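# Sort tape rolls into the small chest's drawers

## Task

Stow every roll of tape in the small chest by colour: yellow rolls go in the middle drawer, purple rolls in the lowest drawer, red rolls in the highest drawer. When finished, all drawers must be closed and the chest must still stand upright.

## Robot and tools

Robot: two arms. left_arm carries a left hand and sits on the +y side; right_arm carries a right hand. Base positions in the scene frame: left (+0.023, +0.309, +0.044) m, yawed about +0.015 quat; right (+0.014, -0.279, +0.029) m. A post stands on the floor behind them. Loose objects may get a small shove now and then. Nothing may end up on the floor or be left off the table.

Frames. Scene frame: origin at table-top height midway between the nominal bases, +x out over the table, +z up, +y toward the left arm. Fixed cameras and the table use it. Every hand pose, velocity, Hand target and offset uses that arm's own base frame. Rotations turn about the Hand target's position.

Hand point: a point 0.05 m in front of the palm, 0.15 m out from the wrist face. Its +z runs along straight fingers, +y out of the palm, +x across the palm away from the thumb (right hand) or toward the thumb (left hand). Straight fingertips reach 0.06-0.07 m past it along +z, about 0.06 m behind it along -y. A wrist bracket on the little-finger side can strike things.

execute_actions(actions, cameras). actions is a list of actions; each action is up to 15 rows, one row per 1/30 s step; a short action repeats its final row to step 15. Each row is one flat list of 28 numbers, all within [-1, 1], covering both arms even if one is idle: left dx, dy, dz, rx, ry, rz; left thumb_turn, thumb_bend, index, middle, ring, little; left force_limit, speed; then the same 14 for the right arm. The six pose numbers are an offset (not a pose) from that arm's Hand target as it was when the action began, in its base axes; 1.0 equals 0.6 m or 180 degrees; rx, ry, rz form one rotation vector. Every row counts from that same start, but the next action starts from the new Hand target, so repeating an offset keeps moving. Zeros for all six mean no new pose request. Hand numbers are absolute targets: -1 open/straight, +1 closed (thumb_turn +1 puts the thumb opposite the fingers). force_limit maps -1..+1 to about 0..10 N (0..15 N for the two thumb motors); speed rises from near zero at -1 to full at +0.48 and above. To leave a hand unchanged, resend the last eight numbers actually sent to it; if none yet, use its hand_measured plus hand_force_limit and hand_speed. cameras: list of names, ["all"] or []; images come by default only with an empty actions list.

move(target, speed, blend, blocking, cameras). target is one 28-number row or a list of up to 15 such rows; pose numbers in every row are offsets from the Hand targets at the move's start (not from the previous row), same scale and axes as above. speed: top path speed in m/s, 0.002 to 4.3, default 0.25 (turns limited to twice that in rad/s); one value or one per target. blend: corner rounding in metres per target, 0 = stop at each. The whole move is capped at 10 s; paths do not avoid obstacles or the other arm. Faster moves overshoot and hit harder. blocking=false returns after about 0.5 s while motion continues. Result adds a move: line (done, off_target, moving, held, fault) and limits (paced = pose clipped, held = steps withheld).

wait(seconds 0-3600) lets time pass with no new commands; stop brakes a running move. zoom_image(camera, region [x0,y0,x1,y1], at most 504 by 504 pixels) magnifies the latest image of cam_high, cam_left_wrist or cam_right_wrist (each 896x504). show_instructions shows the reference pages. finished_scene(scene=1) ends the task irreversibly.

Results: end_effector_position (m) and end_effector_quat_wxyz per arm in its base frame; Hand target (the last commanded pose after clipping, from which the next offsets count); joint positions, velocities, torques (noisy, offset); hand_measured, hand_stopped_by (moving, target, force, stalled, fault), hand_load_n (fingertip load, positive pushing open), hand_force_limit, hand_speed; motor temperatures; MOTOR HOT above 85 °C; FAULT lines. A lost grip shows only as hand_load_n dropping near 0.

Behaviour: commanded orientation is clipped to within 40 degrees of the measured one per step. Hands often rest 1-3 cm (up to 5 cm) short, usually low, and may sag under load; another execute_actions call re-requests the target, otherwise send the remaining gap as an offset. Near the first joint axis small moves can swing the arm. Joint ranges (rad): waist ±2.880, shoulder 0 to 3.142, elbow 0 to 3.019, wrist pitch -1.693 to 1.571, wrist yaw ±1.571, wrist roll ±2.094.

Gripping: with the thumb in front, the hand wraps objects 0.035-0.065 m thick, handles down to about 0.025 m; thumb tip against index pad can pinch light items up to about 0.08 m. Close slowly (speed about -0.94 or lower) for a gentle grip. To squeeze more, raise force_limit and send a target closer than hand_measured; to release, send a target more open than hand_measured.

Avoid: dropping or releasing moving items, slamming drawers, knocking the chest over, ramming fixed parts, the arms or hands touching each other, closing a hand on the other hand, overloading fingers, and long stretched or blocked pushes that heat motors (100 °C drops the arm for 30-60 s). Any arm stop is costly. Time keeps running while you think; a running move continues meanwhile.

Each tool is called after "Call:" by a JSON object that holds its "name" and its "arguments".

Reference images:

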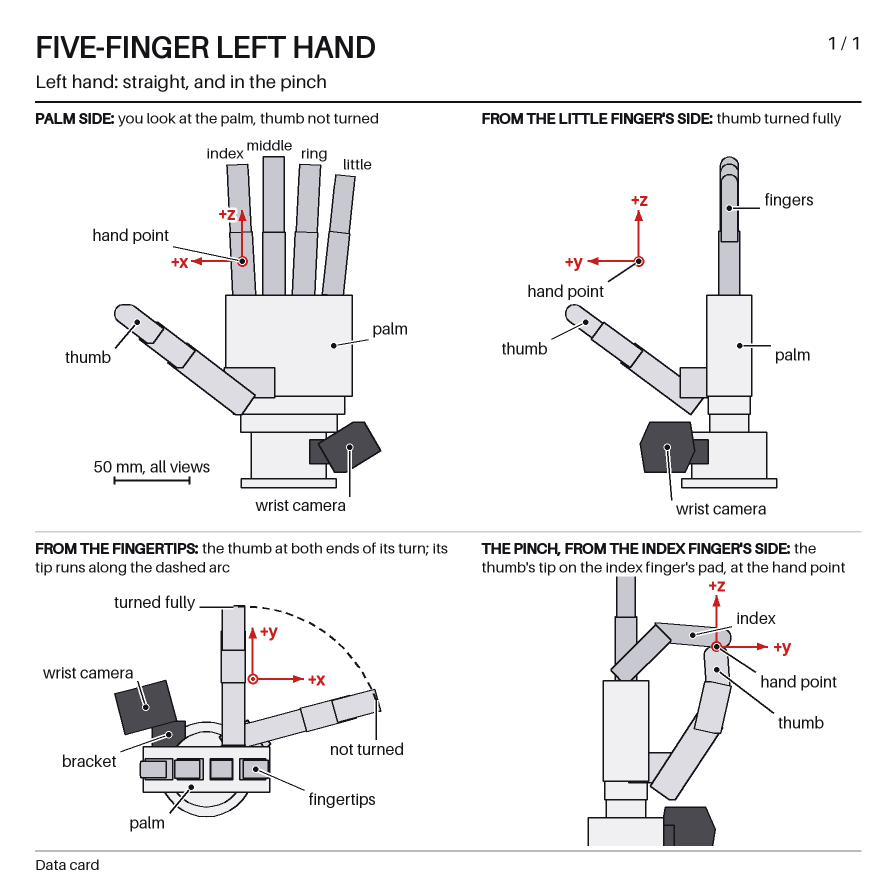

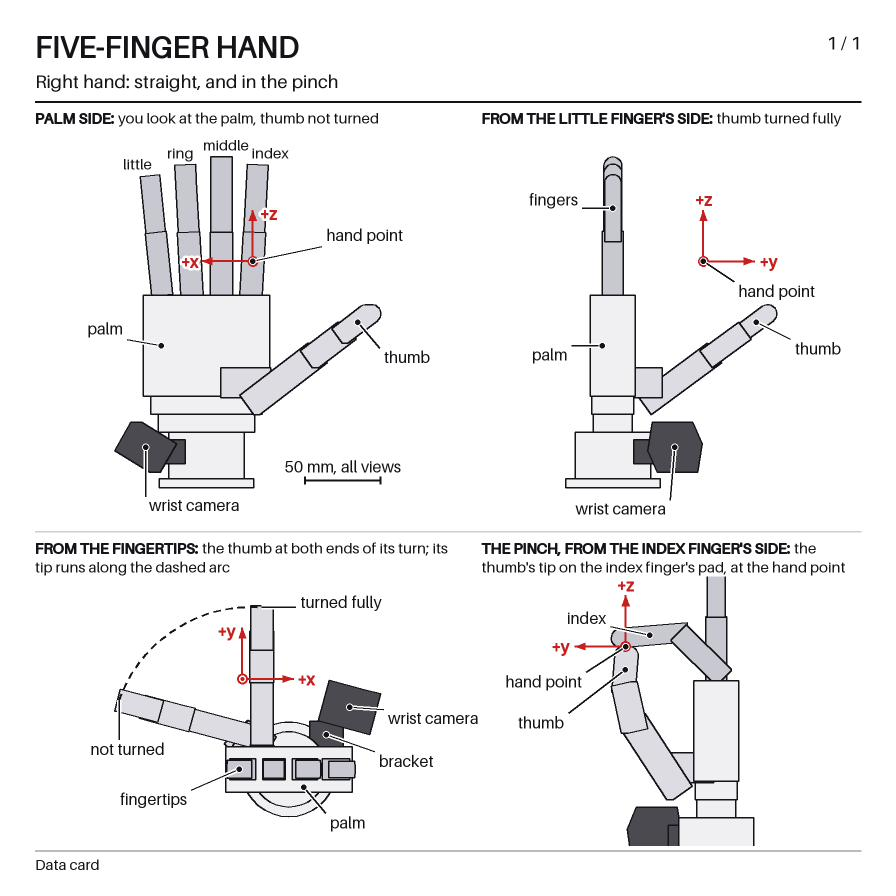

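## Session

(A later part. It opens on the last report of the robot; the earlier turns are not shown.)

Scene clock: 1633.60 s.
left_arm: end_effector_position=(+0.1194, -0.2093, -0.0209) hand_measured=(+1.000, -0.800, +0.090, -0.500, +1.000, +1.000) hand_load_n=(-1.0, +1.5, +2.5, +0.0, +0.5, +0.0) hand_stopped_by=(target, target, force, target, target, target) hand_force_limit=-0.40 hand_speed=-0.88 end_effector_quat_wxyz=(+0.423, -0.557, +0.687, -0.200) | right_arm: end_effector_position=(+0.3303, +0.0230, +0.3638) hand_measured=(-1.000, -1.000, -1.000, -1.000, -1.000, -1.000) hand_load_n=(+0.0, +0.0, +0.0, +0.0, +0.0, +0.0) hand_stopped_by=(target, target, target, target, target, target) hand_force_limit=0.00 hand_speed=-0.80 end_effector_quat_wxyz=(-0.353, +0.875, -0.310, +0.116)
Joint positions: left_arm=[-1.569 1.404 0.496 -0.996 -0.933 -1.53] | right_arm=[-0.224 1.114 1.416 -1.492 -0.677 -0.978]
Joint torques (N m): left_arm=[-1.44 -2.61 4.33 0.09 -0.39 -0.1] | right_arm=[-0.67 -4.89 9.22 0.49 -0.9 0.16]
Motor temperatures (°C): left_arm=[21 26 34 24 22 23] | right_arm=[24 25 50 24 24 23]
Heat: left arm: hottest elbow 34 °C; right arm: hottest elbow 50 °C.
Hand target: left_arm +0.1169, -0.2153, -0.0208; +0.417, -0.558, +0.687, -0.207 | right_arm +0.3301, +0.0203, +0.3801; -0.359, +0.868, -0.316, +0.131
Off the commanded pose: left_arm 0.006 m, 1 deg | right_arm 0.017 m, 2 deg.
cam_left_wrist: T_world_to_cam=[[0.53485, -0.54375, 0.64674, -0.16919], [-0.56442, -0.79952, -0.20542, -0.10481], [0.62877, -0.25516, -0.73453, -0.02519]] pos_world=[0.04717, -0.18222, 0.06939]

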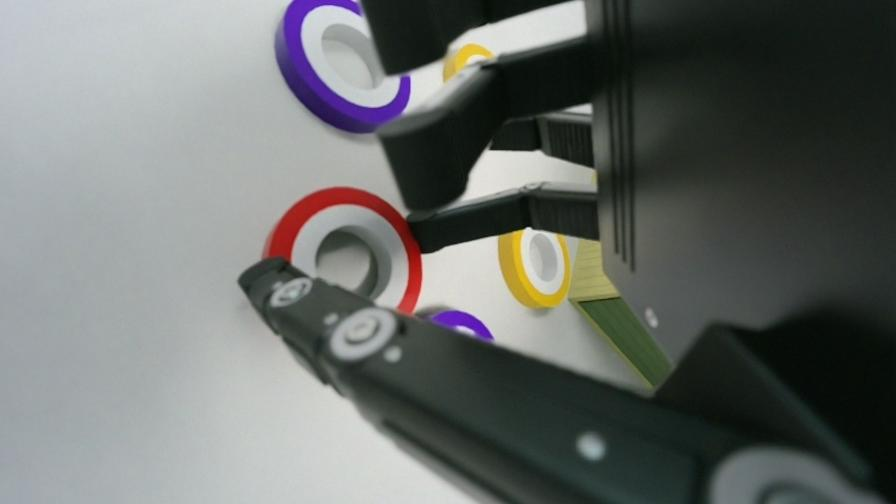

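Call:
{"name": "execute_actions", "arguments": {"actions": [[[0,0,0,0,0,0,1,-0.8,0.25,-0.5,1,1,-0.25,-0.88,0,0,0,0,0,0,-1,-1,-1,-1,-1,-1,0,-0.8]]], "cameras": ["cam_left_wrist"]}}

Call:
{"name": "move", "arguments": {"target": [0,0,0.1,0,0,0,1,-0.8,0.25,-0.5,1,1,-0.25,-0.88,0,0,0,0,0,0,-1,-1,-1,-1,-1,-1,0,-0.8], "speed": 0.08, "cameras": ["cam_left_wrist"]}}

Scene clock: 1643.37 s.
left_arm: end_effector_position=(+0.1227, -0.2091, -0.0195) hand_measured=(+1.000, -0.800, +0.222, -0.500, +1.000, +1.000) hand_load_n=(-1.5, +2.0, +3.5, +0.0, +0.0, +0.0) hand_stopped_by=(target, target, force, target, target, target) hand_force_limit=-0.25 hand_speed=-0.88 end_effector_quat_wxyz=(+0.427, -0.556, +0.684, -0.203) | right_arm: end_effector_position=(+0.3303, +0.0230, +0.3638) hand_measured=(-1.000, -1.000, -1.000, -1.000, -1.000, -1.000) hand_load_n=(+0.0, +0.0, +0.0, +0.0, +0.0, +0.0) hand_stopped_by=(target, target, target, target, target, target) hand_force_limit=0.00 hand_speed=-0.80 end_effector_quat_wxyz=(-0.353, +0.875, -0.310, +0.116)
Joint positions: left_arm=[-1.563 1.404 0.496 -0.996 -0.945 -1.53] | right_arm=[-0.224 1.114 1.416 -1.492 -0.677 -0.978]
Joint torques (N m): left_arm=[-1.44 -2.61 4.34 0.08 -0.15 -0.09] | right_arm=[-0.91 -5.01 9.4 0.43 -0.88 0.21]
Heat: left arm: hottest elbow 34 °C; right arm: hottest elbow 50 °C.
Hand target: left_arm +0.1169, -0.2153, -0.0208; +0.417, -0.558, +0.687, -0.207 | right_arm +0.3301, +0.0203, +0.3801; -0.359, +0.868, -0.316, +0.131
Off the commanded pose: left_arm 0.009 m, 1 deg | right_arm 0.017 m, 2 deg.
cam_left_wrist: T_world_to_cam=[[0.5285, -0.54257, 0.65292, -0.17058], [-0.5603, -0.80073, -0.21187, -0.10336], [0.63777, -0.25386, -0.72719, -0.02683]] pos_world=[0.04935, -0.18213, 0.06996]

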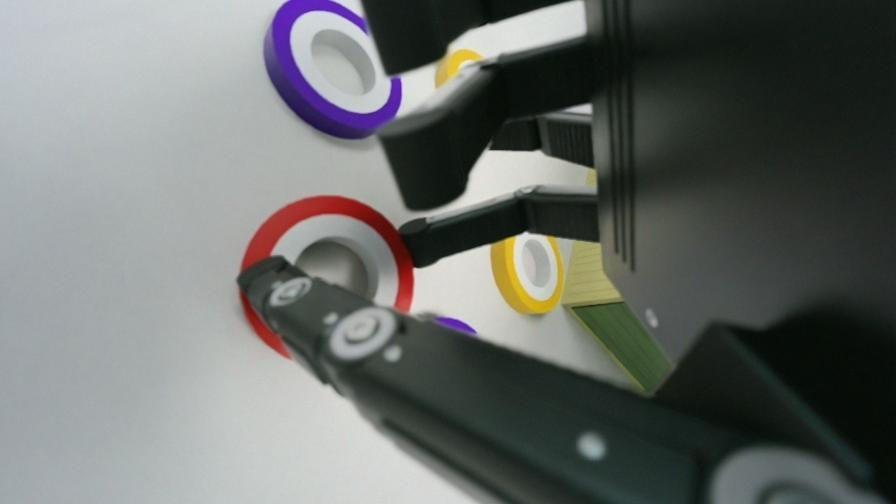

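Scene clock: 1644.87 s.
left_arm: end_effector_position=(+0.1206, -0.2011, +0.0281) hand_measured=(+1.000, -0.800, +0.222, -0.500, +1.000, +1.000) hand_load_n=(+0.0, +0.0, +0.0, +0.0, +0.0, +0.0) hand_stopped_by=(target, target, force, target, target, target) hand_force_limit=-0.25 hand_speed=-0.88 end_effector_quat_wxyz=(+0.426, -0.557, +0.686, -0.195) | right_arm: end_effector_position=(+0.3303, +0.0230, +0.3638) hand_measured=(-1.000, -1.000, -1.000, -1.000, -1.000, -1.000) hand_load_n=(+0.0, +0.0, -0.5, +0.0, +0.0, +0.0) hand_stopped_by=(target, target, target, target, target, target) hand_force_limit=0.00 hand_speed=-0.80 end_effector_quat_wxyz=(-0.353, +0.875, -0.310, +0.116)
Joint positions: left_arm=[-1.563 1.247 0.539 -1.206 -0.933 -1.53] | right_arm=[-0.224 1.114 1.416 -1.492 -0.677 -0.978]
Joint torques (N m): left_arm=[-1.38 -2.67 7.43 -1.03 -0.39 -0.07] | right_arm=[-0.38 -5.3 9.29 0.38 -0.91 0.21]
Heat: left arm: hottest elbow 34 °C; right arm: hottest elbow 50 °C.
Hand target: left_arm +0.1169, -0.2153, +0.0392; +0.417, -0.558, +0.687, -0.207 | right_arm +0.3301, +0.0203, +0.3801; -0.359, +0.868, -0.316, +0.131
Off the commanded pose: left_arm 0.018 m, 2 deg | right_arm 0.017 m, 2 deg.
move: off_target (left_arm)
cam_left_wrist: T_world_to_cam=[[0.53822, -0.54731, 0.64091, -0.19808], [-0.55949, -0.80074, -0.21396, -0.0881], [0.63031, -0.24343, -0.73719, 0.01435]] pos_world=[0.04827, -0.17546, 0.11869]

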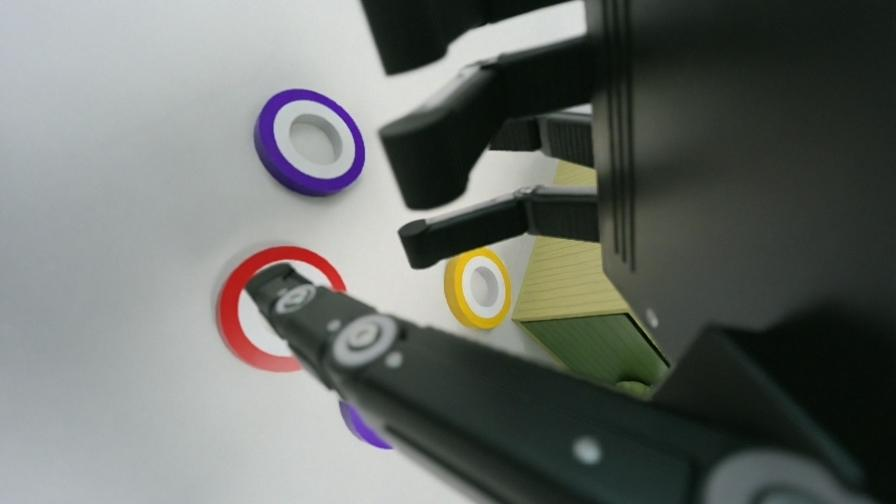

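Call:
{"name": "move", "arguments": {"target": [-0.0468,0.0063,-0.03,0,-0.0333,0,1,-0.8,-0.5,-0.5,1,1,-0.4,-0.5,0,0,0,0,0,0,-1,-1,-1,-1,-1,-1,0,-0.8], "speed": 0.1, "cameras": ["cam_left_wrist"]}}

Scene clock: 1679.40 s.
left_arm: end_effector_position=(+0.0914, -0.2011, +0.0144) hand_measured=(+1.000, -0.800, -0.500, -0.500, +1.000, +1.000) hand_load_n=(+0.0, +0.0, +0.0, +0.0, +0.0, +0.0) hand_stopped_by=(target, target, target, target, target, target) hand_force_limit=-0.40 hand_speed=-0.50 end_effector_quat_wxyz=(+0.454, -0.546, +0.665, -0.231) | right_arm: end_effector_position=(+0.3303, +0.0230, +0.3638) hand_measured=(-1.000, -1.000, -1.000, -1.000, -1.000, -1.000) hand_load_n=(+0.0, +0.0, +0.0, +0.0, -0.5, +0.0) hand_stopped_by=(target, target, target, target, target, target) hand_force_limit=0.00 hand_speed=-0.80 end_effector_quat_wxyz=(-0.353, +0.875, -0.310, +0.116)
Joint positions: left_arm=[-1.761 1.399 0.543 -1.341 -0.936 -1.889] | right_arm=[-0.224 1.114 1.416 -1.492 -0.677 -0.978]
Joint torques (N m): left_arm=[-1.38 -2.26 6.02 -1.58 -0.5 -0.12] | right_arm=[-0.73 -5.13 8.99 0.32 -0.97 0.22]
Heat: left arm: hottest elbow 34 °C; right arm: hottest elbow 50 °C.
Hand target: left_arm +0.0888, -0.2115, +0.0212; +0.453, -0.547, +0.664, -0.236 | right_arm +0.3301, +0.0203, +0.3801; -0.359, +0.868, -0.316, +0.131
Off the commanded pose: left_arm 0.013 m, 1 deg | right_arm 0.017 m, 2 deg.
move: off_target (left_arm)
cam_left_wrist: T_world_to_cam=[[0.46476, -0.54167, 0.70042, -0.16659], [-0.54472, -0.79855, -0.25612, -0.1077], [0.69805, -0.2625, -0.66619, 0.01161]] pos_world=[0.01065, -0.1732, 0.09684]

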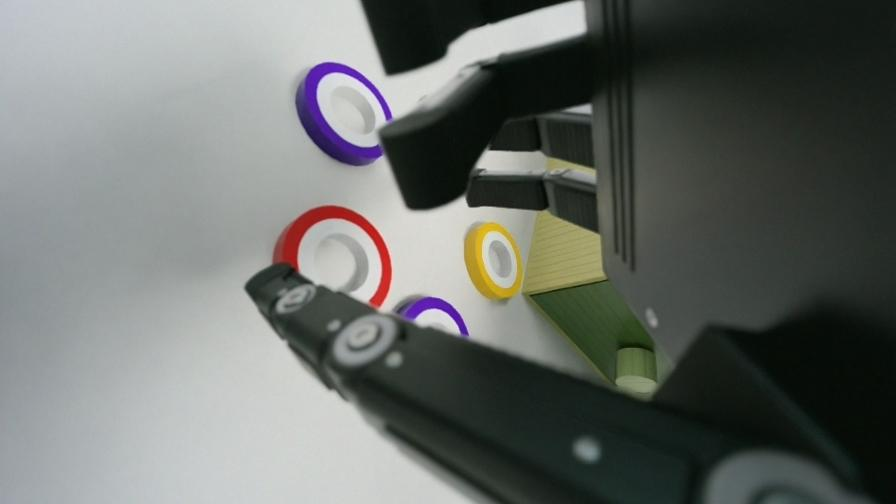

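Call:
{"name": "move", "arguments": {"target": [-0.0043,0.0037,-0.0717,0,0,0,1,-0.8,-0.5,-0.5,1,1,-0.4,-0.5,0,0,0,0,0,0,-1,-1,-1,-1,-1,-1,0,-0.8], "speed": 0.08, "cameras": ["cam_left_wrist"]}}

Scene clock: 1691.80 s.
left_arm: end_effector_position=(+0.0904, -0.2038, -0.0212) hand_measured=(+1.000, -0.800, -0.500, -0.500, +1.000, +1.000) hand_load_n=(+0.0, +0.0, +0.0, +0.0, +0.0, +0.0) hand_stopped_by=(target, target, target, target, target, target) hand_force_limit=-0.40 hand_speed=-0.50 end_effector_quat_wxyz=(+0.459, -0.547, +0.662, -0.227) | right_arm: end_effector_position=(+0.3303, +0.0230, +0.3638) hand_measured=(-1.000, -1.000, -1.000, -1.000, -1.000, -1.000) hand_load_n=(-0.5, +0.0, -0.5, +0.0, +0.0, +0.0) hand_stopped_by=(target, target, target, target, target, target) hand_force_limit=0.00 hand_speed=-0.80 end_effector_quat_wxyz=(-0.353, +0.875, -0.310, +0.116)
Joint positions: left_arm=[-1.762 1.534 0.531 -1.216 -0.931 -1.907] | right_arm=[-0.224 1.114 1.416 -1.492 -0.677 -0.978]
Joint torques (N m): left_arm=[-1.44 -3.31 3.29 -0.38 -0.33 -0.11] | right_arm=[-1.14 -5.01 9.36 0.38 -0.99 0.22]
Heat: left arm: hottest elbow 34 °C; right arm: hottest elbow 50 °C.
Hand target: left_arm +0.0862, -0.2093, -0.0219; +0.453, -0.547, +0.664, -0.236 | right_arm +0.3301, +0.0203, +0.3801; -0.359, +0.868, -0.316, +0.131
Off the commanded pose: left_arm 0.007 m, 1 deg | right_arm 0.017 m, 2 deg.
move: done
cam_left_wrist: T_world_to_cam=[[0.46716, -0.54226, 0.69837, -0.14295], [-0.53555, -0.80202, -0.26449, -0.12116], [0.70352, -0.25045, -0.66508, -0.01017]] pos_world=[0.00905, -0.17724, 0.06102]

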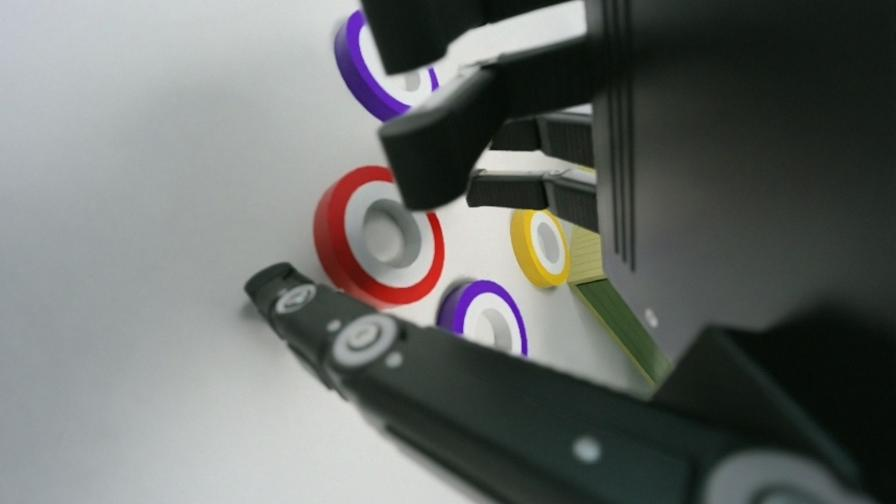

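Call:
{"name": "execute_actions", "arguments": {"actions": [[[0,0,0,0,0,0,1,-0.8,0.2,-0.5,1,1,-0.35,-0.88,0,0,0,0,0,0,-1,-1,-1,-1,-1,-1,0,-0.8]]], "cameras": ["cam_left_wrist"]}}

Scene clock: 1698.70 s.
left_arm: end_effector_position=(+0.0904, -0.2039, -0.0212) hand_measured=(+1.000, -0.800, +0.200, -0.500, +1.000, +1.000) hand_load_n=(+0.5, +0.0, +0.0, +0.0, +0.0, +0.0) hand_stopped_by=(target, target, target, target, target, target) hand_force_limit=-0.35 hand_speed=-0.88 end_effector_quat_wxyz=(+0.459, -0.548, +0.662, -0.227) | right_arm: end_effector_position=(+0.3303, +0.0230, +0.3638) hand_measured=(-1.000, -1.000, -1.000, -1.000, -1.000, -1.000) hand_load_n=(+0.0, +0.0, +0.0, -0.5, +0.0, +0.0) hand_stopped_by=(target, target, target, target, target, target) hand_force_limit=0.00 hand_speed=-0.80 end_effector_quat_wxyz=(-0.353, +0.875, -0.310, +0.116)
Joint positions: left_arm=[-1.762 1.534 0.531 -1.216 -0.931 -1.909] | right_arm=[-0.224 1.114 1.416 -1.492 -0.677 -0.978]
Joint torques (N m): left_arm=[-1.44 -3.31 3.29 -0.38 -0.32 -0.09] | right_arm=[-0.79 -6.07 9.17 0.23 -0.9 0.23]
Heat: left arm: hottest elbow 34 °C; right arm: hottest elbow 50 °C.
Hand target: left_arm +0.0862, -0.2093, -0.0219; +0.453, -0.547, +0.664, -0.236 | right_arm +0.3301, +0.0203, +0.3801; -0.359, +0.868, -0.316, +0.131
Off the commanded pose: left_arm 0.007 m, 1 deg | right_arm 0.017 m, 2 deg.
cam_left_wrist: T_world_to_cam=[[0.46735, -0.54093, 0.69927, -0.14283], [-0.53487, -0.80279, -0.26354, -0.12144], [0.70392, -0.25085, -0.66451, -0.0103]] pos_world=[0.00905, -0.17734, 0.06102]

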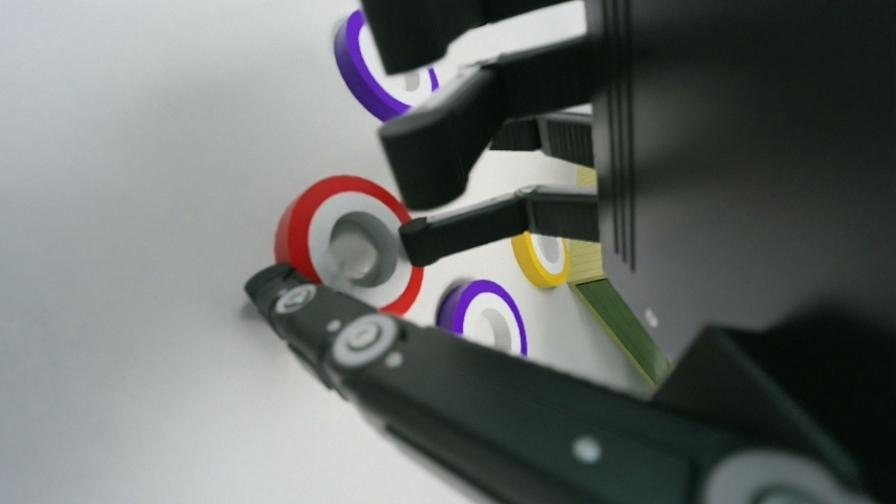

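Call:
{"name": "move", "arguments": {"target": [0,0,-0.002,0,0.0167,0,1,-0.8,-0.5,-0.5,1,1,-0.35,-0.6,0,0,0,0,0,0,-1,-1,-1,-1,-1,-1,0,-0.8], "speed": 0.05, "cameras": ["cam_left_wrist"]}}

Scene clock: 1718.43 s.
left_arm: end_effector_position=(+0.0835, -0.2103, -0.0220) hand_measured=(+1.000, -0.800, -0.500, -0.500, +1.000, +1.000) hand_load_n=(+0.0, +0.0, +0.0, +0.0, +0.0, +0.0) hand_stopped_by=(target, target, target, target, target, target) hand_force_limit=-0.35 hand_speed=-0.60 end_effector_quat_wxyz=(+0.438, -0.547, +0.676, -0.229) | right_arm: end_effector_position=(+0.3303, +0.0230, +0.3638) hand_measured=(-1.000, -1.000, -1.000, -1.000, -1.000, -1.000) hand_load_n=(+0.0, +0.0, +0.0, +0.0, +0.0, -0.5) hand_stopped_by=(target, target, target, target, target, target) hand_force_limit=0.00 hand_speed=-0.80 end_effector_quat_wxyz=(-0.353, +0.875, -0.310, +0.116)
Joint positions: left_arm=[-1.768 1.498 0.525 -1.172 -0.914 -1.846] | right_arm=[-0.224 1.114 1.416 -1.492 -0.677 -0.978]
Joint torques (N m): left_arm=[1.08 -3.72 3.11 -0.05 -0.1 0.2] | right_arm=[-1.44 -5.71 9.37 0.4 -0.93 0.26]
Heat: left arm: hottest elbow 33 °C; right arm: hottest elbow 50 °C.
Hand target: left_arm +0.0862, -0.2093, -0.0231; +0.435, -0.553, +0.675, -0.222 | right_arm +0.3301, +0.0203, +0.3801; -0.359, +0.868, -0.316, +0.131
Off the commanded pose: left_arm 0.003 m, 1 deg | right_arm 0.017 m, 2 deg.
move: done
cam_left_wrist: T_world_to_cam=[[0.48004, -0.5418, 0.68994, -0.14395], [-0.56666, -0.79189, -0.2276, -0.12472], [0.66967, -0.28171, -0.68715, -0.01164]] pos_world=[0.00622, -0.18003, 0.06293]

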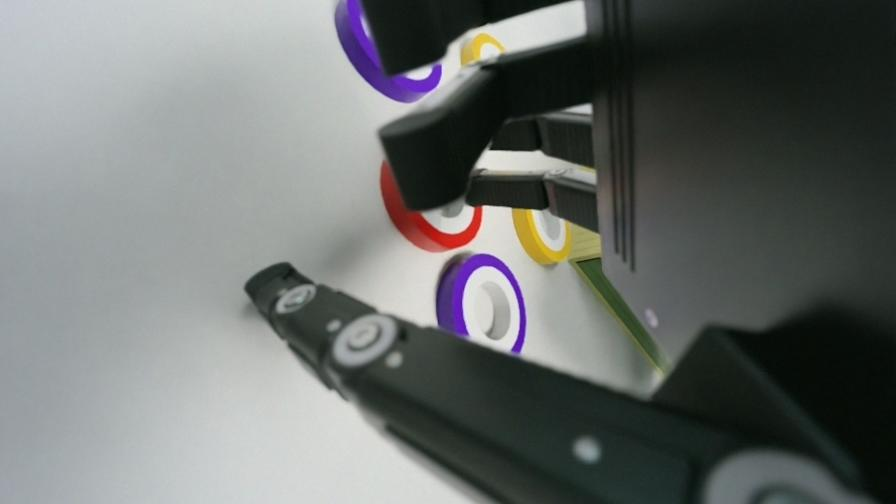

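Call:
{"name": "move", "arguments": {"target": [[0,0,0.035,0,0,0,1,-0.8,-0.5,-0.5,1,1,-0.35,-0.6,0,0,0,0,0,0,-1,-1,-1,-1,-1,-1,0,-0.8],[0.0313,-0.0173,0.035,0,0,0,1,-0.8,-0.5,-0.5,1,1,-0.35,-0.6,0,0,0,0,0,0,-1,-1,-1,-1,-1,-1,0,-0.8],[0.0313,-0.0173,0.015,0,0,0,1,-0.8,-0.5,-0.5,1,1,-0.35,-0.6,0,0,0,0,0,0,-1,-1,-1,-1,-1,-1,0,-0.8]], "blend": [0.005,0.005,0], "speed": 0.08, "cameras": ["cam_left_wrist"]}}

Scene clock: 1735.57 s.
left_arm: end_effector_position=(+0.1036, -0.2132, -0.0158) hand_measured=(+1.000, -0.800, -0.500, -0.500, +1.000, +1.000) hand_load_n=(+0.0, +0.0, +0.0, +0.0, +0.0, +0.0) hand_stopped_by=(target, target, target, target, target, target) hand_force_limit=-0.35 hand_speed=-0.60 end_effector_quat_wxyz=(+0.437, -0.553, +0.675, -0.219) | right_arm: end_effector_position=(+0.3303, +0.0230, +0.3638) hand_measured=(-1.000, -1.000, -1.000, -1.000, -1.000, -1.000) hand_load_n=(-0.5, +0.0, +0.0, +0.0, +0.0, +0.0) hand_stopped_by=(target, target, target, target, target, target) hand_force_limit=0.00 hand_speed=-0.80 end_effector_quat_wxyz=(-0.353, +0.875, -0.310, +0.116)
Joint positions: left_arm=[-1.67 1.453 0.525 -1.12 -0.942 -1.72] | right_arm=[-0.224 1.114 1.416 -1.492 -0.677 -0.978]
Joint torques (N m): left_arm=[0.79 -2.9 4.52 -0.13 -0.67 0.14] | right_arm=[-1.38 -5.6 9.22 0.59 -0.99 0.23]
Heat: left arm: hottest elbow 33 °C; right arm: hottest elbow 50 °C.
Hand target: left_arm +0.1050, -0.2197, -0.0141; +0.435, -0.553, +0.675, -0.222 | right_arm +0.3301, +0.0203, +0.3801; -0.359, +0.868, -0.316, +0.131
Off the commanded pose: left_arm 0.007 m, 0 deg | right_arm 0.017 m, 2 deg.
move: done
cam_left_wrist: T_world_to_cam=[[0.49945, -0.5366, 0.68015, -0.16047], [-0.55435, -0.80127, -0.22509, -0.11753], [0.66577, -0.26462, -0.69766, -0.01781]] pos_world=[0.02686, -0.18499, 0.07026]

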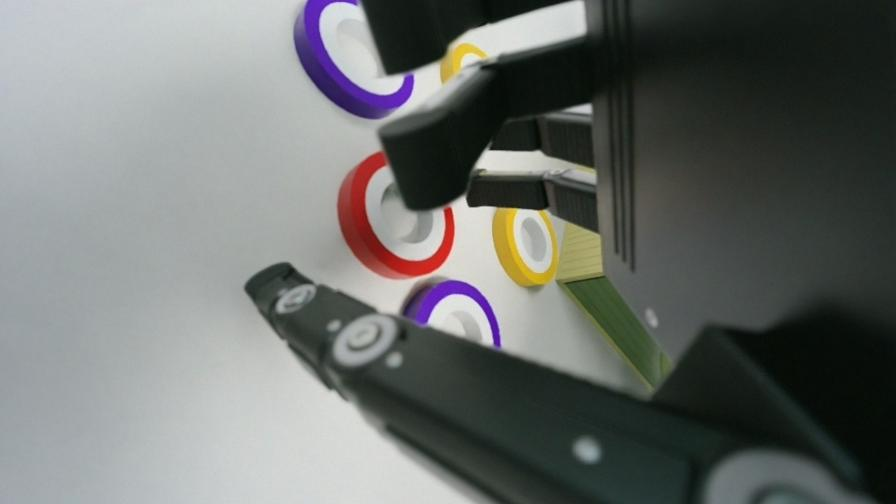

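Call:
{"name": "move", "arguments": {"target": [[0.0167,-0.0017,0,0,0,0,1,-0.8,-0.5,-0.5,1,1,-0.35,-0.6,0,0,0,0,0,0,-1,-1,-1,-1,-1,-1,0,-0.8],[0.0167,-0.0017,-0.015,0,0,0,1,-0.8,-0.5,-0.5,1,1,-0.35,-0.6,0,0,0,0,0,0,-1,-1,-1,-1,-1,-1,0,-0.8]], "speed": 0.06, "cameras": ["cam_left_wrist"]}}

Scene clock: 1749.00 s.
left_arm: end_effector_position=(+0.1133, -0.2191, -0.0233) hand_measured=(+1.000, -0.800, -0.500, -0.500, +1.000, +1.000) hand_load_n=(+0.0, +0.0, +0.0, +0.0, +0.0, +0.0) hand_stopped_by=(target, target, target, target, target, target) hand_force_limit=-0.35 hand_speed=-0.60 end_effector_quat_wxyz=(+0.433, -0.556, +0.674, -0.222) | right_arm: end_effector_position=(+0.3303, +0.0230, +0.3638) hand_measured=(-1.000, -1.000, -1.000, -1.000, -1.000, -1.000) hand_load_n=(+0.0, +0.0, +0.0, +0.0, +0.0, +0.0) hand_stopped_by=(target, target, target, target, target, target) hand_force_limit=0.00 hand_speed=-0.80 end_effector_quat_wxyz=(-0.353, +0.875, -0.310, +0.116)
Joint positions: left_arm=[-1.627 1.467 0.519 -1.035 -0.959 -1.654] | right_arm=[-0.224 1.114 1.416 -1.492 -0.677 -0.978]
Joint torques (N m): left_arm=[0.62 -2.96 3.88 -0.05 -0.72 0.14] | right_arm=[-1.2 -5.19 9.21 0.46 -0.94 0.17]
Heat: left arm: hottest elbow 33 °C; right arm: hottest elbow 50 °C.
Hand target: left_arm +0.1150, -0.2207, -0.0231; +0.435, -0.553, +0.675, -0.222 | right_arm +0.3301, +0.0203, +0.3801; -0.359, +0.868, -0.316, +0.131
Off the commanded pose: left_arm 0.002 m, 1 deg | right_arm 0.017 m, 2 deg.
move: done
cam_left_wrist: T_world_to_cam=[[0.50143, -0.52883, 0.68477, -0.16181], [-0.55396, -0.80419, -0.21541, -0.11891], [0.6646, -0.27132, -0.6962, -0.03234]] pos_world=[0.03676, -0.18997, 0.06267]

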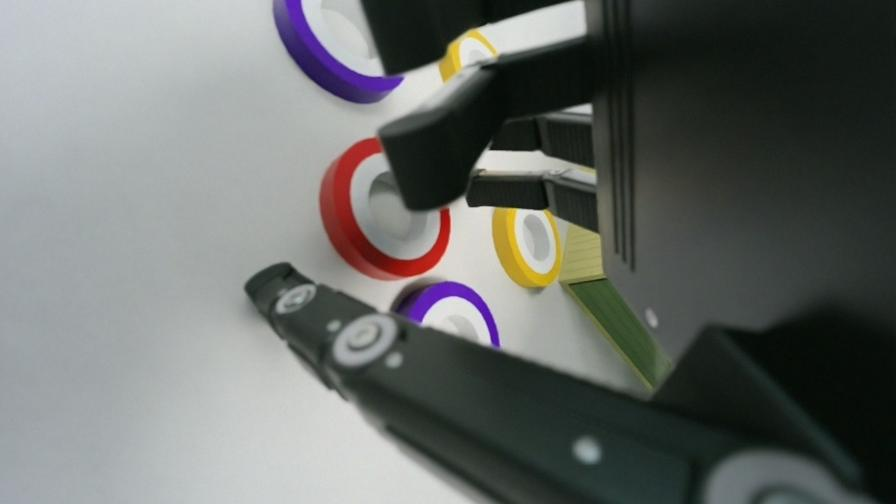

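Call:
{"name": "move", "arguments": {"target": [0.0,0.014,0,0,0,0,1,-0.8,-0.5,-0.5,1,1,-0.35,-0.6,0,0,0,0,0,0,-1,-1,-1,-1,-1,-1,0,-0.8], "speed": 0.06, "cameras": ["cam_left_wrist"]}}

Scene clock: 1755.97 s.
left_arm: end_effector_position=(+0.1140, -0.2069, -0.0266) hand_measured=(+1.000, -0.800, -0.500, -0.500, +1.000, +1.000) hand_load_n=(+0.0, +0.0, +0.0, +0.0, +0.0, +0.0) hand_stopped_by=(target, target, target, target, target, target) hand_force_limit=-0.35 hand_speed=-0.60 end_effector_quat_wxyz=(+0.440, -0.551, +0.676, -0.215) | right_arm: end_effector_position=(+0.3303, +0.0230, +0.3638) hand_measured=(-1.000, -1.000, -1.000, -1.000, -1.000, -1.000) hand_load_n=(+0.0, +0.0, +0.0, +0.0, +0.0, +0.0) hand_stopped_by=(target, target, target, target, target, target) hand_force_limit=0.00 hand_speed=-0.80 end_effector_quat_wxyz=(-0.353, +0.875, -0.310, +0.116)
Joint positions: left_arm=[-1.627 1.465 0.496 -1.035 -0.959 -1.654] | right_arm=[-0.224 1.114 1.416 -1.492 -0.677 -0.978]
Joint torques (N m): left_arm=[0.44 -4.07 3.78 -0.05 -0.69 0.11] | right_arm=[-0.32 -5.25 9.09 0.36 -0.93 0.21]
Heat: left arm: hottest elbow 33 °C; right arm: hottest elbow 50 °C.
Hand target: left_arm +0.1150, -0.2123, -0.0231; +0.435, -0.553, +0.675, -0.222 | right_arm +0.3301, +0.0203, +0.3801; -0.359, +0.868, -0.316, +0.131
Off the commanded pose: left_arm 0.007 m, 1 deg | right_arm 0.017 m, 2 deg.
move: done
cam_left_wrist: T_world_to_cam=[[0.50061, -0.54338, 0.67389, -0.1567], [-0.55371, -0.79938, -0.23323, -0.10902], [0.66542, -0.25638, -0.70106, -0.02897]] pos_world=[0.03736, -0.17972, 0.05986]

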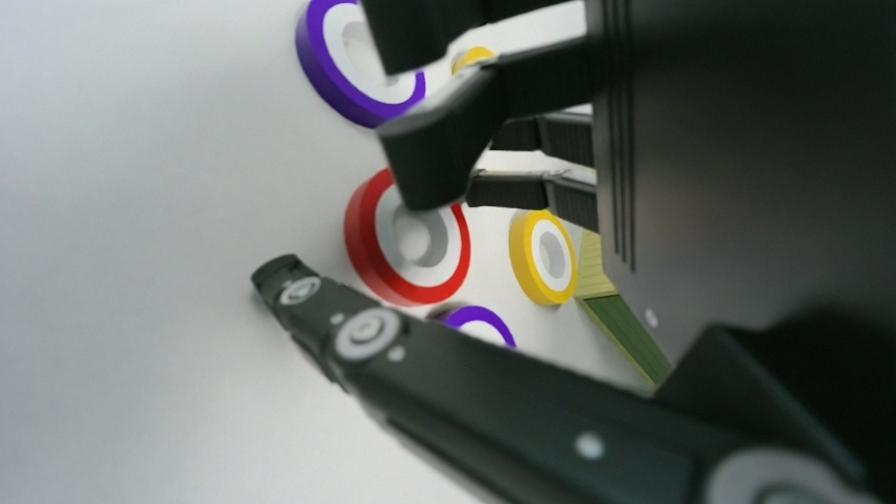

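Call:
{"name": "move", "arguments": {"target": [0.0,-0.001,0.006,0,0,0,1,-0.8,-0.5,-0.5,1,1,-0.35,-0.6,0,0,0,0,0,0,-1,-1,-1,-1,-1,-1,0,-0.8], "speed": 0.06}}

Call:
{"name": "execute_actions", "arguments": {"actions": [[[0,0,0,0,0,0,1,-0.8,0.2,-0.5,1,1,-0.35,-0.88,0,0,0,0,0,0,-1,-1,-1,-1,-1,-1,0,-0.8]]], "cameras": ["cam_left_wrist"]}}

Scene clock: 1768.20 s.
left_arm: end_effector_position=(+0.1139, -0.2088, -0.0244) hand_measured=(+1.000, -0.800, -0.500, -0.500, +1.000, +1.000) hand_load_n=(+0.0, +0.0, +0.0, -0.5, +0.0, +0.0) hand_stopped_by=(target, target, target, target, target, target) hand_force_limit=-0.35 hand_speed=-0.60 end_effector_quat_wxyz=(+0.436, -0.554, +0.674, -0.219) | right_arm: end_effector_position=(+0.3303, +0.0230, +0.3638) hand_measured=(-1.000, -1.000, -1.000, -1.000, -1.000, -1.000) hand_load_n=(+0.0, +0.0, +0.0, +0.0, +0.0, +0.0) hand_stopped_by=(target, target, target, target, target, target) hand_force_limit=0.00 hand_speed=-0.80 end_effector_quat_wxyz=(-0.353, +0.875, -0.310, +0.116)
Joint positions: left_arm=[-1.627 1.453 0.496 -1.035 -0.959 -1.654] | right_arm=[-0.224 1.114 1.416 -1.492 -0.677 -0.978]
Joint torques (N m): left_arm=[0.5 -3.96 4.19 -0.62 -0.7 0.12] | right_arm=[-0.91 -4.95 9.07 0.34 -0.94 0.22]
Heat: left arm: hottest elbow 32 °C; right arm: hottest elbow 50 °C.
Hand target: left_arm +0.1150, -0.2129, -0.0195; +0.435, -0.553, +0.675, -0.222 | right_arm +0.3301, +0.0203, +0.3801; -0.359, +0.868, -0.316, +0.131
Off the commanded pose: left_arm 0.007 m, 0 deg | right_arm 0.017 m, 2 deg.
move: done

Scene clock: 1770.10 s.
left_arm: end_effector_position=(+0.1139, -0.2088, -0.0244) hand_measured=(+1.000, -0.800, +0.012, -0.500, +1.000, +1.000) hand_load_n=(+0.0, +3.0, +3.5, +0.0, +0.0, +0.0) hand_stopped_by=(target, target, force, target, target, target) hand_force_limit=-0.35 hand_speed=-0.88 end_effector_quat_wxyz=(+0.436, -0.554, +0.674, -0.219) | right_arm: end_effector_position=(+0.3303, +0.0230, +0.3638) hand_measured=(-1.000, -1.000, -1.000, -1.000, -1.000, -1.000) hand_load_n=(-0.5, +0.0, +0.0, +0.0, +0.0, +0.0) hand_stopped_by=(target, target, target, target, target, target) hand_force_limit=0.00 hand_speed=-0.80 end_effector_quat_wxyz=(-0.353, +0.875, -0.310, +0.116)
Joint positions: left_arm=[-1.627 1.453 0.496 -1.035 -0.959 -1.654] | right_arm=[-0.224 1.114 1.416 -1.492 -0.677 -0.978]
Joint torques (N m): left_arm=[0.5 -3.96 4.18 -0.61 -0.69 0.12] | right_arm=[-1.03 -5.01 8.96 0.34 -0.95 0.19]
Heat: left arm: hottest elbow 32 °C; right arm: hottest elbow 50 °C.
Hand target: left_arm +0.1150, -0.2129, -0.0195; +0.435, -0.553, +0.675, -0.222 | right_arm +0.3301, +0.0203, +0.3801; -0.359, +0.868, -0.316, +0.131
Off the commanded pose: left_arm 0.007 m, 0 deg | right_arm 0.017 m, 2 deg.
cam_left_wrist: T_world_to_cam=[[0.50113, -0.53509, 0.68011, -0.15732], [-0.55385, -0.80219, -0.22304, -0.11046], [0.66492, -0.26491, -0.69836, -0.02948]] pos_world=[0.03726, -0.18059, 0.06177]

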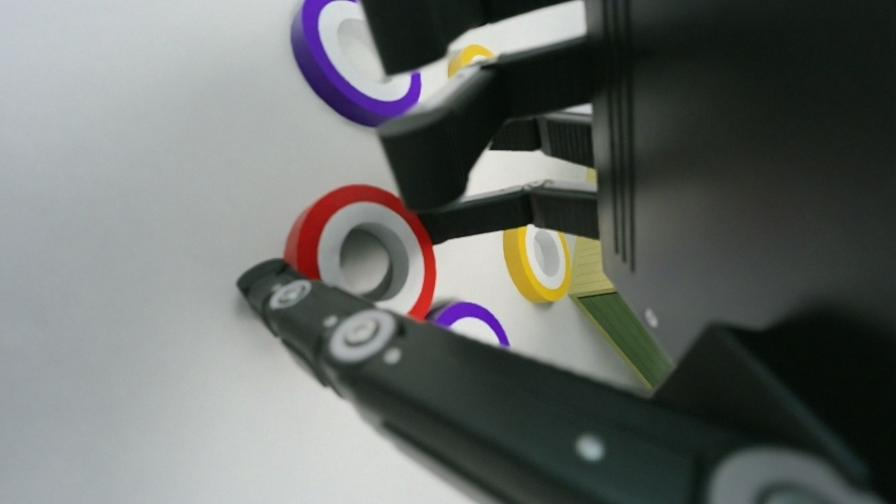

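Call:
{"name": "move", "arguments": {"target": [0,0,0.1,0,0,0,1,-0.8,0.2,-0.5,1,1,-0.35,-0.88,0,0,0,0,0,0,-1,-1,-1,-1,-1,-1,0,-0.8], "speed": 0.08, "cameras": ["cam_high","cam_left_wrist"]}}

Scene clock: 1777.00 s.
left_arm: end_effector_position=(+0.1142, -0.2025, +0.0293) hand_measured=(+1.000, -0.800, +0.012, -0.500, +1.000, +1.000) hand_load_n=(-0.5, +3.0, +3.5, +0.0, +0.0, +0.0) hand_stopped_by=(target, target, force, target, target, target) hand_force_limit=-0.35 hand_speed=-0.88 end_effector_quat_wxyz=(+0.438, -0.552, +0.676, -0.216) | right_arm: end_effector_position=(+0.3303, +0.0230, +0.3638) hand_measured=(-1.000, -1.000, -1.000, -1.000, -1.000, -1.000) hand_load_n=(+0.0, +0.0, +0.0, +0.0, -0.5, +0.0) hand_stopped_by=(target, target, target, target, target, target) hand_force_limit=0.00 hand_speed=-0.80 end_effector_quat_wxyz=(-0.353, +0.875, -0.310, +0.116)
Joint positions: left_arm=[-1.627 1.277 0.539 -1.259 -0.959 -1.651] | right_arm=[-0.224 1.114 1.416 -1.492 -0.677 -0.978]
Joint torques (N m): left_arm=[0.5 -2.73 7.13 -1.22 -0.7 0.1] | right_arm=[-0.56 -5.25 9.21 0.42 -0.88 0.21]
Heat: left arm: hottest elbow 32 °C; right arm: hottest elbow 50 °C.
Hand target: left_arm +0.1150, -0.2129, +0.0405; +0.435, -0.553, +0.675, -0.222 | right_arm +0.3301, +0.0203, +0.3801; -0.359, +0.868, -0.316, +0.131
Off the commanded pose: left_arm 0.015 m, 1 deg | right_arm 0.017 m, 2 deg.
move: off_target (left_arm)
cam_left_wrist: T_world_to_cam=[[0.50042, -0.54077, 0.67613, -0.19158], [-0.55522, -0.79966, -0.22864, -0.09243], [0.66431, -0.26099, -0.70041, 0.01038]] pos_world=[0.03766, -0.1748, 0.11567]

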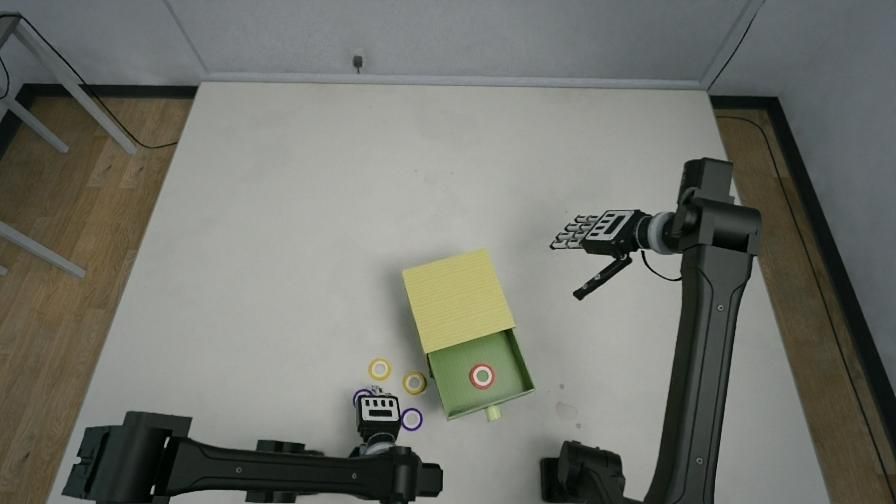

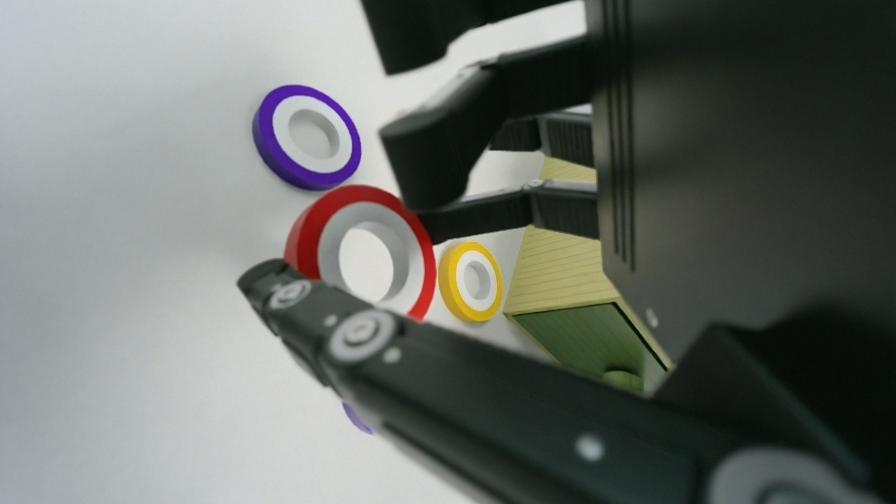

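Call:
{"name": "move", "arguments": {"target": [[0,0,0.433,0,0,0,1,-0.8,0.2,-0.5,1,1,-0.35,-0.88,0,0,0,0,0,0,-1,-1,-1,-1,-1,-1,0,-0.8],[0.1028,-0.3733,0.433,0,0,-0.4,1,-0.8,0.2,0,1,1,-0.35,-0.8,0,0,0,0,0,0,-1,-1,-1,-1,-1,-1,0,-0.8],[0.1028,-0.3733,0.32,0,0,-0.4,1,-0.8,0.2,0,1,1,-0.35,-0.8,0,0,0,0,0,0,-1,-1,-1,-1,-1,-1,0,-0.8]], "blend": [0.04,0.03,0], "speed": 0.15, "cameras": ["cam_high","cam_left_wrist"]}}

Scene clock: 1835.20 s.
left_arm: end_effector_position=(+0.1671, -0.4296, +0.2160) hand_measured=(+1.000, -0.800, +0.012, +0.000, +1.000, +1.000) hand_load_n=(+0.0, +3.0, +3.5, +0.0, +0.0, +0.0) hand_stopped_by=(target, target, force, target, target, target) hand_force_limit=-0.35 hand_speed=-0.80 end_effector_quat_wxyz=(+0.210, -0.050, +0.883, -0.416) | right_arm: end_effector_position=(+0.3303, +0.0230, +0.3638) hand_measured=(-1.000, -1.000, -1.000, -1.000, -1.000, -1.000) hand_load_n=(-0.5, -0.5, +0.0, +0.0, +0.0, +0.0) hand_stopped_by=(target, target, target, target, target, target) hand_force_limit=0.00 hand_speed=-0.80 end_effector_quat_wxyz=(-0.353, +0.875, -0.310, +0.116)
Joint positions: left_arm=[-1.241 1.083 0.892 -0.419 -0.16 0.3] | right_arm=[-0.224 1.114 1.416 -1.492 -0.677 -0.978]
Joint torques (N m): left_arm=[0.79 -3.96 9.35 2.56 0.09 0.14] | right_arm=[-0.79 -5.48 8.94 0.43 -0.93 0.24]
Heat: left arm: hottest elbow 35 °C; right arm: hottest elbow 51 °C.
Hand target: left_arm +0.1767, -0.4369, +0.2325; +0.222, -0.050, +0.871, -0.435 | right_arm +0.3301, +0.0203, +0.3801; -0.359, +0.868, -0.316, +0.131
Off the commanded pose: left_arm 0.020 m, 3 deg | right_arm 0.017 m, 2 deg.
move: off_target (left_arm); blend cut to 0 m at target 2; target 2's new numbers were sent with left_arm's hand 0.040 m and 5 deg from that target
cam_left_wrist: T_world_to_cam=[[-0.33952, -0.66566, 0.66454, -0.37775], [-0.93762, 0.29572, -0.18282, 0.32271], [-0.07482, -0.68516, -0.72454, -0.00667]] pos_world=[0.17383, -0.35145, 0.30519]

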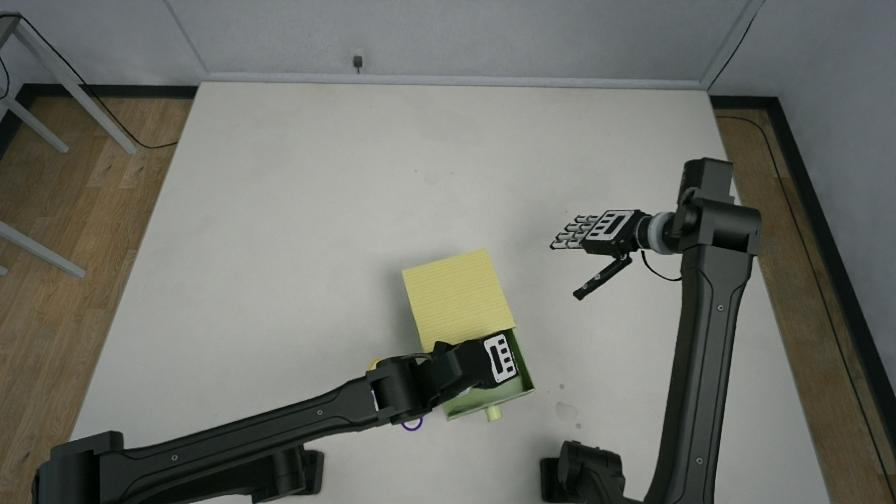

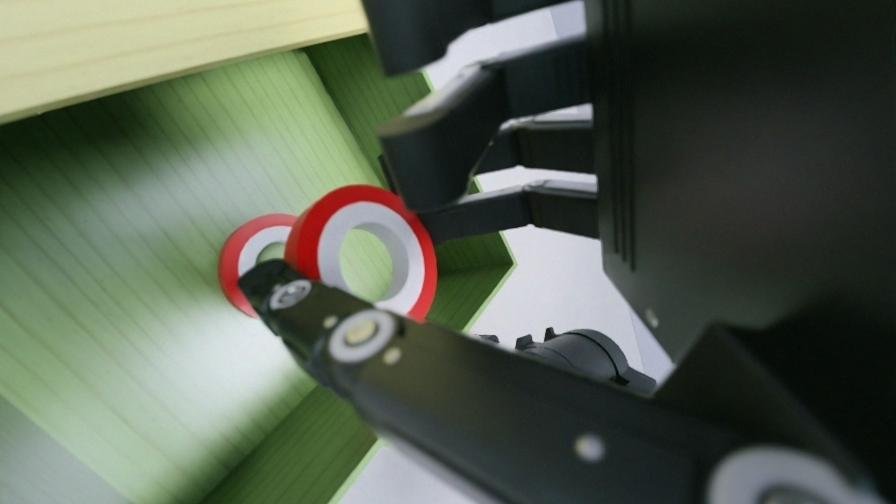

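Call:
{"name": "move", "arguments": {"target": [[0.0172,-0.012,-0.01,0,0,0,1,-0.8,0.2,0,1,1,-0.35,-0.8,0,0,0,0,0,0,-1,-1,-1,-1,-1,-1,0,-0.8],[0.0172,-0.012,-0.083,0,0,0,1,-0.8,0.2,0,1,1,-0.35,-0.8,0,0,0,0,0,0,-1,-1,-1,-1,-1,-1,0,-0.8]], "speed": 0.06, "cameras": ["cam_left_wrist"]}}

Scene clock: 1856.97 s.
left_arm: end_effector_position=(+0.1802, -0.4363, +0.1720) hand_measured=(+1.000, -0.800, +0.012, +0.000, +1.000, +1.000) hand_load_n=(+0.0, +2.5, +3.5, +0.0, +0.0, +0.0) hand_stopped_by=(target, target, force, target, target, target) hand_force_limit=-0.35 hand_speed=-0.80 end_effector_quat_wxyz=(+0.212, -0.054, +0.881, -0.420) | right_arm: end_effector_position=(+0.3303, +0.0230, +0.3638) hand_measured=(-1.000, -1.000, -1.000, -1.000, -1.000, -1.000) hand_load_n=(+0.0, +0.0, -0.5, -0.5, +0.0, -0.5) hand_stopped_by=(target, target, target, target, target, target) hand_force_limit=0.00 hand_speed=-0.80 end_effector_quat_wxyz=(-0.353, +0.875, -0.310, +0.116)
Joint positions: left_arm=[-1.213 1.145 0.81 -0.264 -0.141 0.311] | right_arm=[-0.224 1.114 1.416 -1.492 -0.677 -0.978]
Joint torques (N m): left_arm=[0.73 -4.01 8.68 2.58 0.1 0.14] | right_arm=[-1.08 -5.77 9.37 0.38 -0.91 0.26]
Heat: left arm: hottest elbow 36 °C; right arm: hottest elbow 51 °C.
Hand target: left_arm +0.1870, -0.4441, +0.1827; +0.222, -0.050, +0.871, -0.435 | right_arm +0.3301, +0.0203, +0.3801; -0.359, +0.868, -0.316, +0.131
Off the commanded pose: left_arm 0.015 m, 2 deg | right_arm 0.017 m, 2 deg.
move: off_target (left_arm)
cam_left_wrist: T_world_to_cam=[[-0.33665, -0.66071, 0.67092, -0.34806], [-0.93911, 0.28773, -0.18786, 0.32647], [-0.06892, -0.6933, -0.71734, -0.04808]] pos_world=[0.18611, -0.35724, 0.26037]

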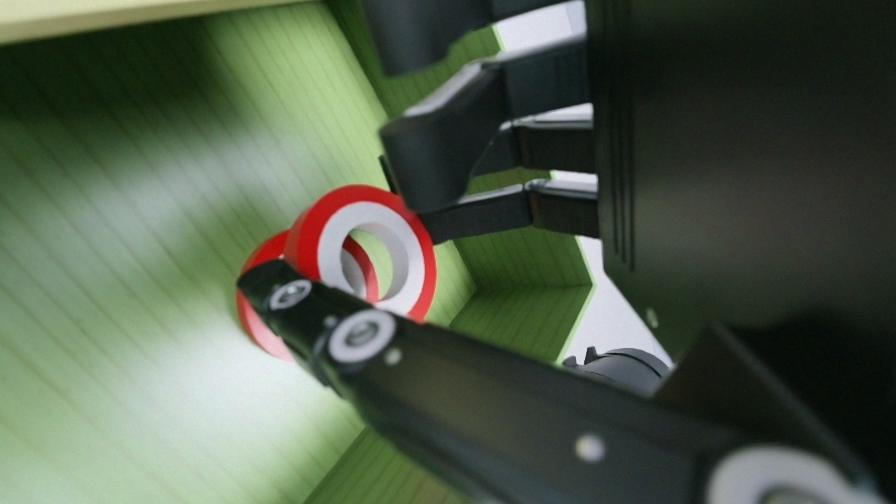

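Call:
{"name": "move", "arguments": {"target": [[-0.0113,0.0083,-0.005,0,0,0,1,-0.8,0.2,0,1,1,-0.35,-0.8,0,0,0,0,0,0,-1,-1,-1,-1,-1,-1,0,-0.8],[-0.0113,0.0083,-0.03,0,0,0,1,-0.8,0.2,0,1,1,-0.35,-0.8,0,0,0,0,0,0,-1,-1,-1,-1,-1,-1,0,-0.8]], "speed": 0.05, "cameras": ["cam_left_wrist"]}}

Scene clock: 1872.03 s.
left_arm: end_effector_position=(+0.1785, -0.4292, +0.1536) hand_measured=(+1.000, -0.800, +0.012, +0.000, +1.000, +1.000) hand_load_n=(-0.5, +3.0, +3.5, +0.0, +0.0, +0.0) hand_stopped_by=(target, target, force, target, target, target) hand_force_limit=-0.35 hand_speed=-0.80 end_effector_quat_wxyz=(+0.214, -0.055, +0.881, -0.418) | right_arm: end_effector_position=(+0.3303, +0.0230, +0.3638) hand_measured=(-1.000, -1.000, -1.000, -1.000, -1.000, -1.000) hand_load_n=(+0.0, +0.0, +0.0, +0.0, +0.0, +0.0) hand_stopped_by=(target, target, target, target, target, target) hand_force_limit=0.00 hand_speed=-0.80 end_effector_quat_wxyz=(-0.353, +0.875, -0.310, +0.116)
Joint positions: left_arm=[-1.213 1.145 0.76 -0.215 -0.146 0.311] | right_arm=[-0.224 1.114 1.416 -1.492 -0.677 -0.978]
Joint torques (N m): left_arm=[-0.5 -3.84 8.51 2.58 -0.18 0.07] | right_arm=[-0.67 -5.6 9.29 0.43 -0.95 0.26]
Heat: left arm: hottest elbow 37 °C; right arm: hottest elbow 51 °C.
Hand target: left_arm +0.1802, -0.4391, +0.1647; +0.222, -0.050, +0.871, -0.435 | right_arm +0.3301, +0.0203, +0.3801; -0.359, +0.868, -0.316, +0.131
Off the commanded pose: left_arm 0.015 m, 2 deg | right_arm 0.017 m, 2 deg.
move: off_target (left_arm)
cam_left_wrist: T_world_to_cam=[[-0.33538, -0.6636, 0.6687, -0.33272], [-0.93984, 0.28459, -0.18895, 0.31839], [-0.06492, -0.69185, -0.71912, -0.05629]] pos_world=[0.18399, -0.35035, 0.24217]

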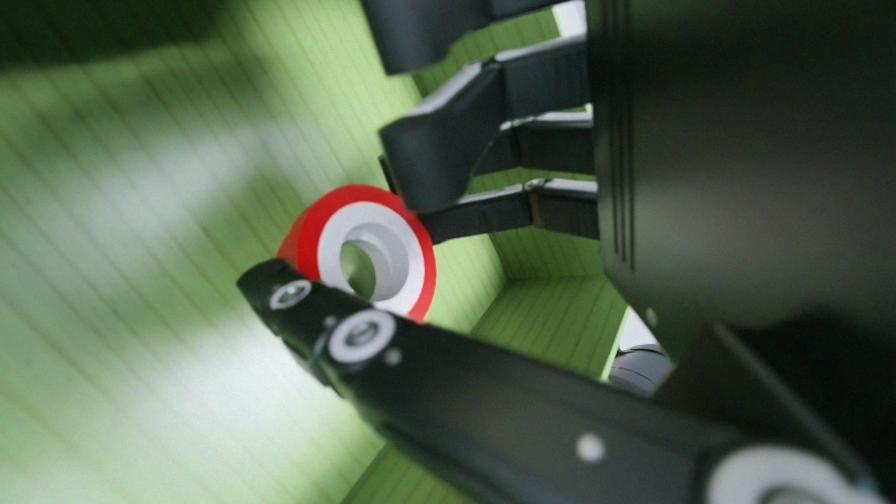

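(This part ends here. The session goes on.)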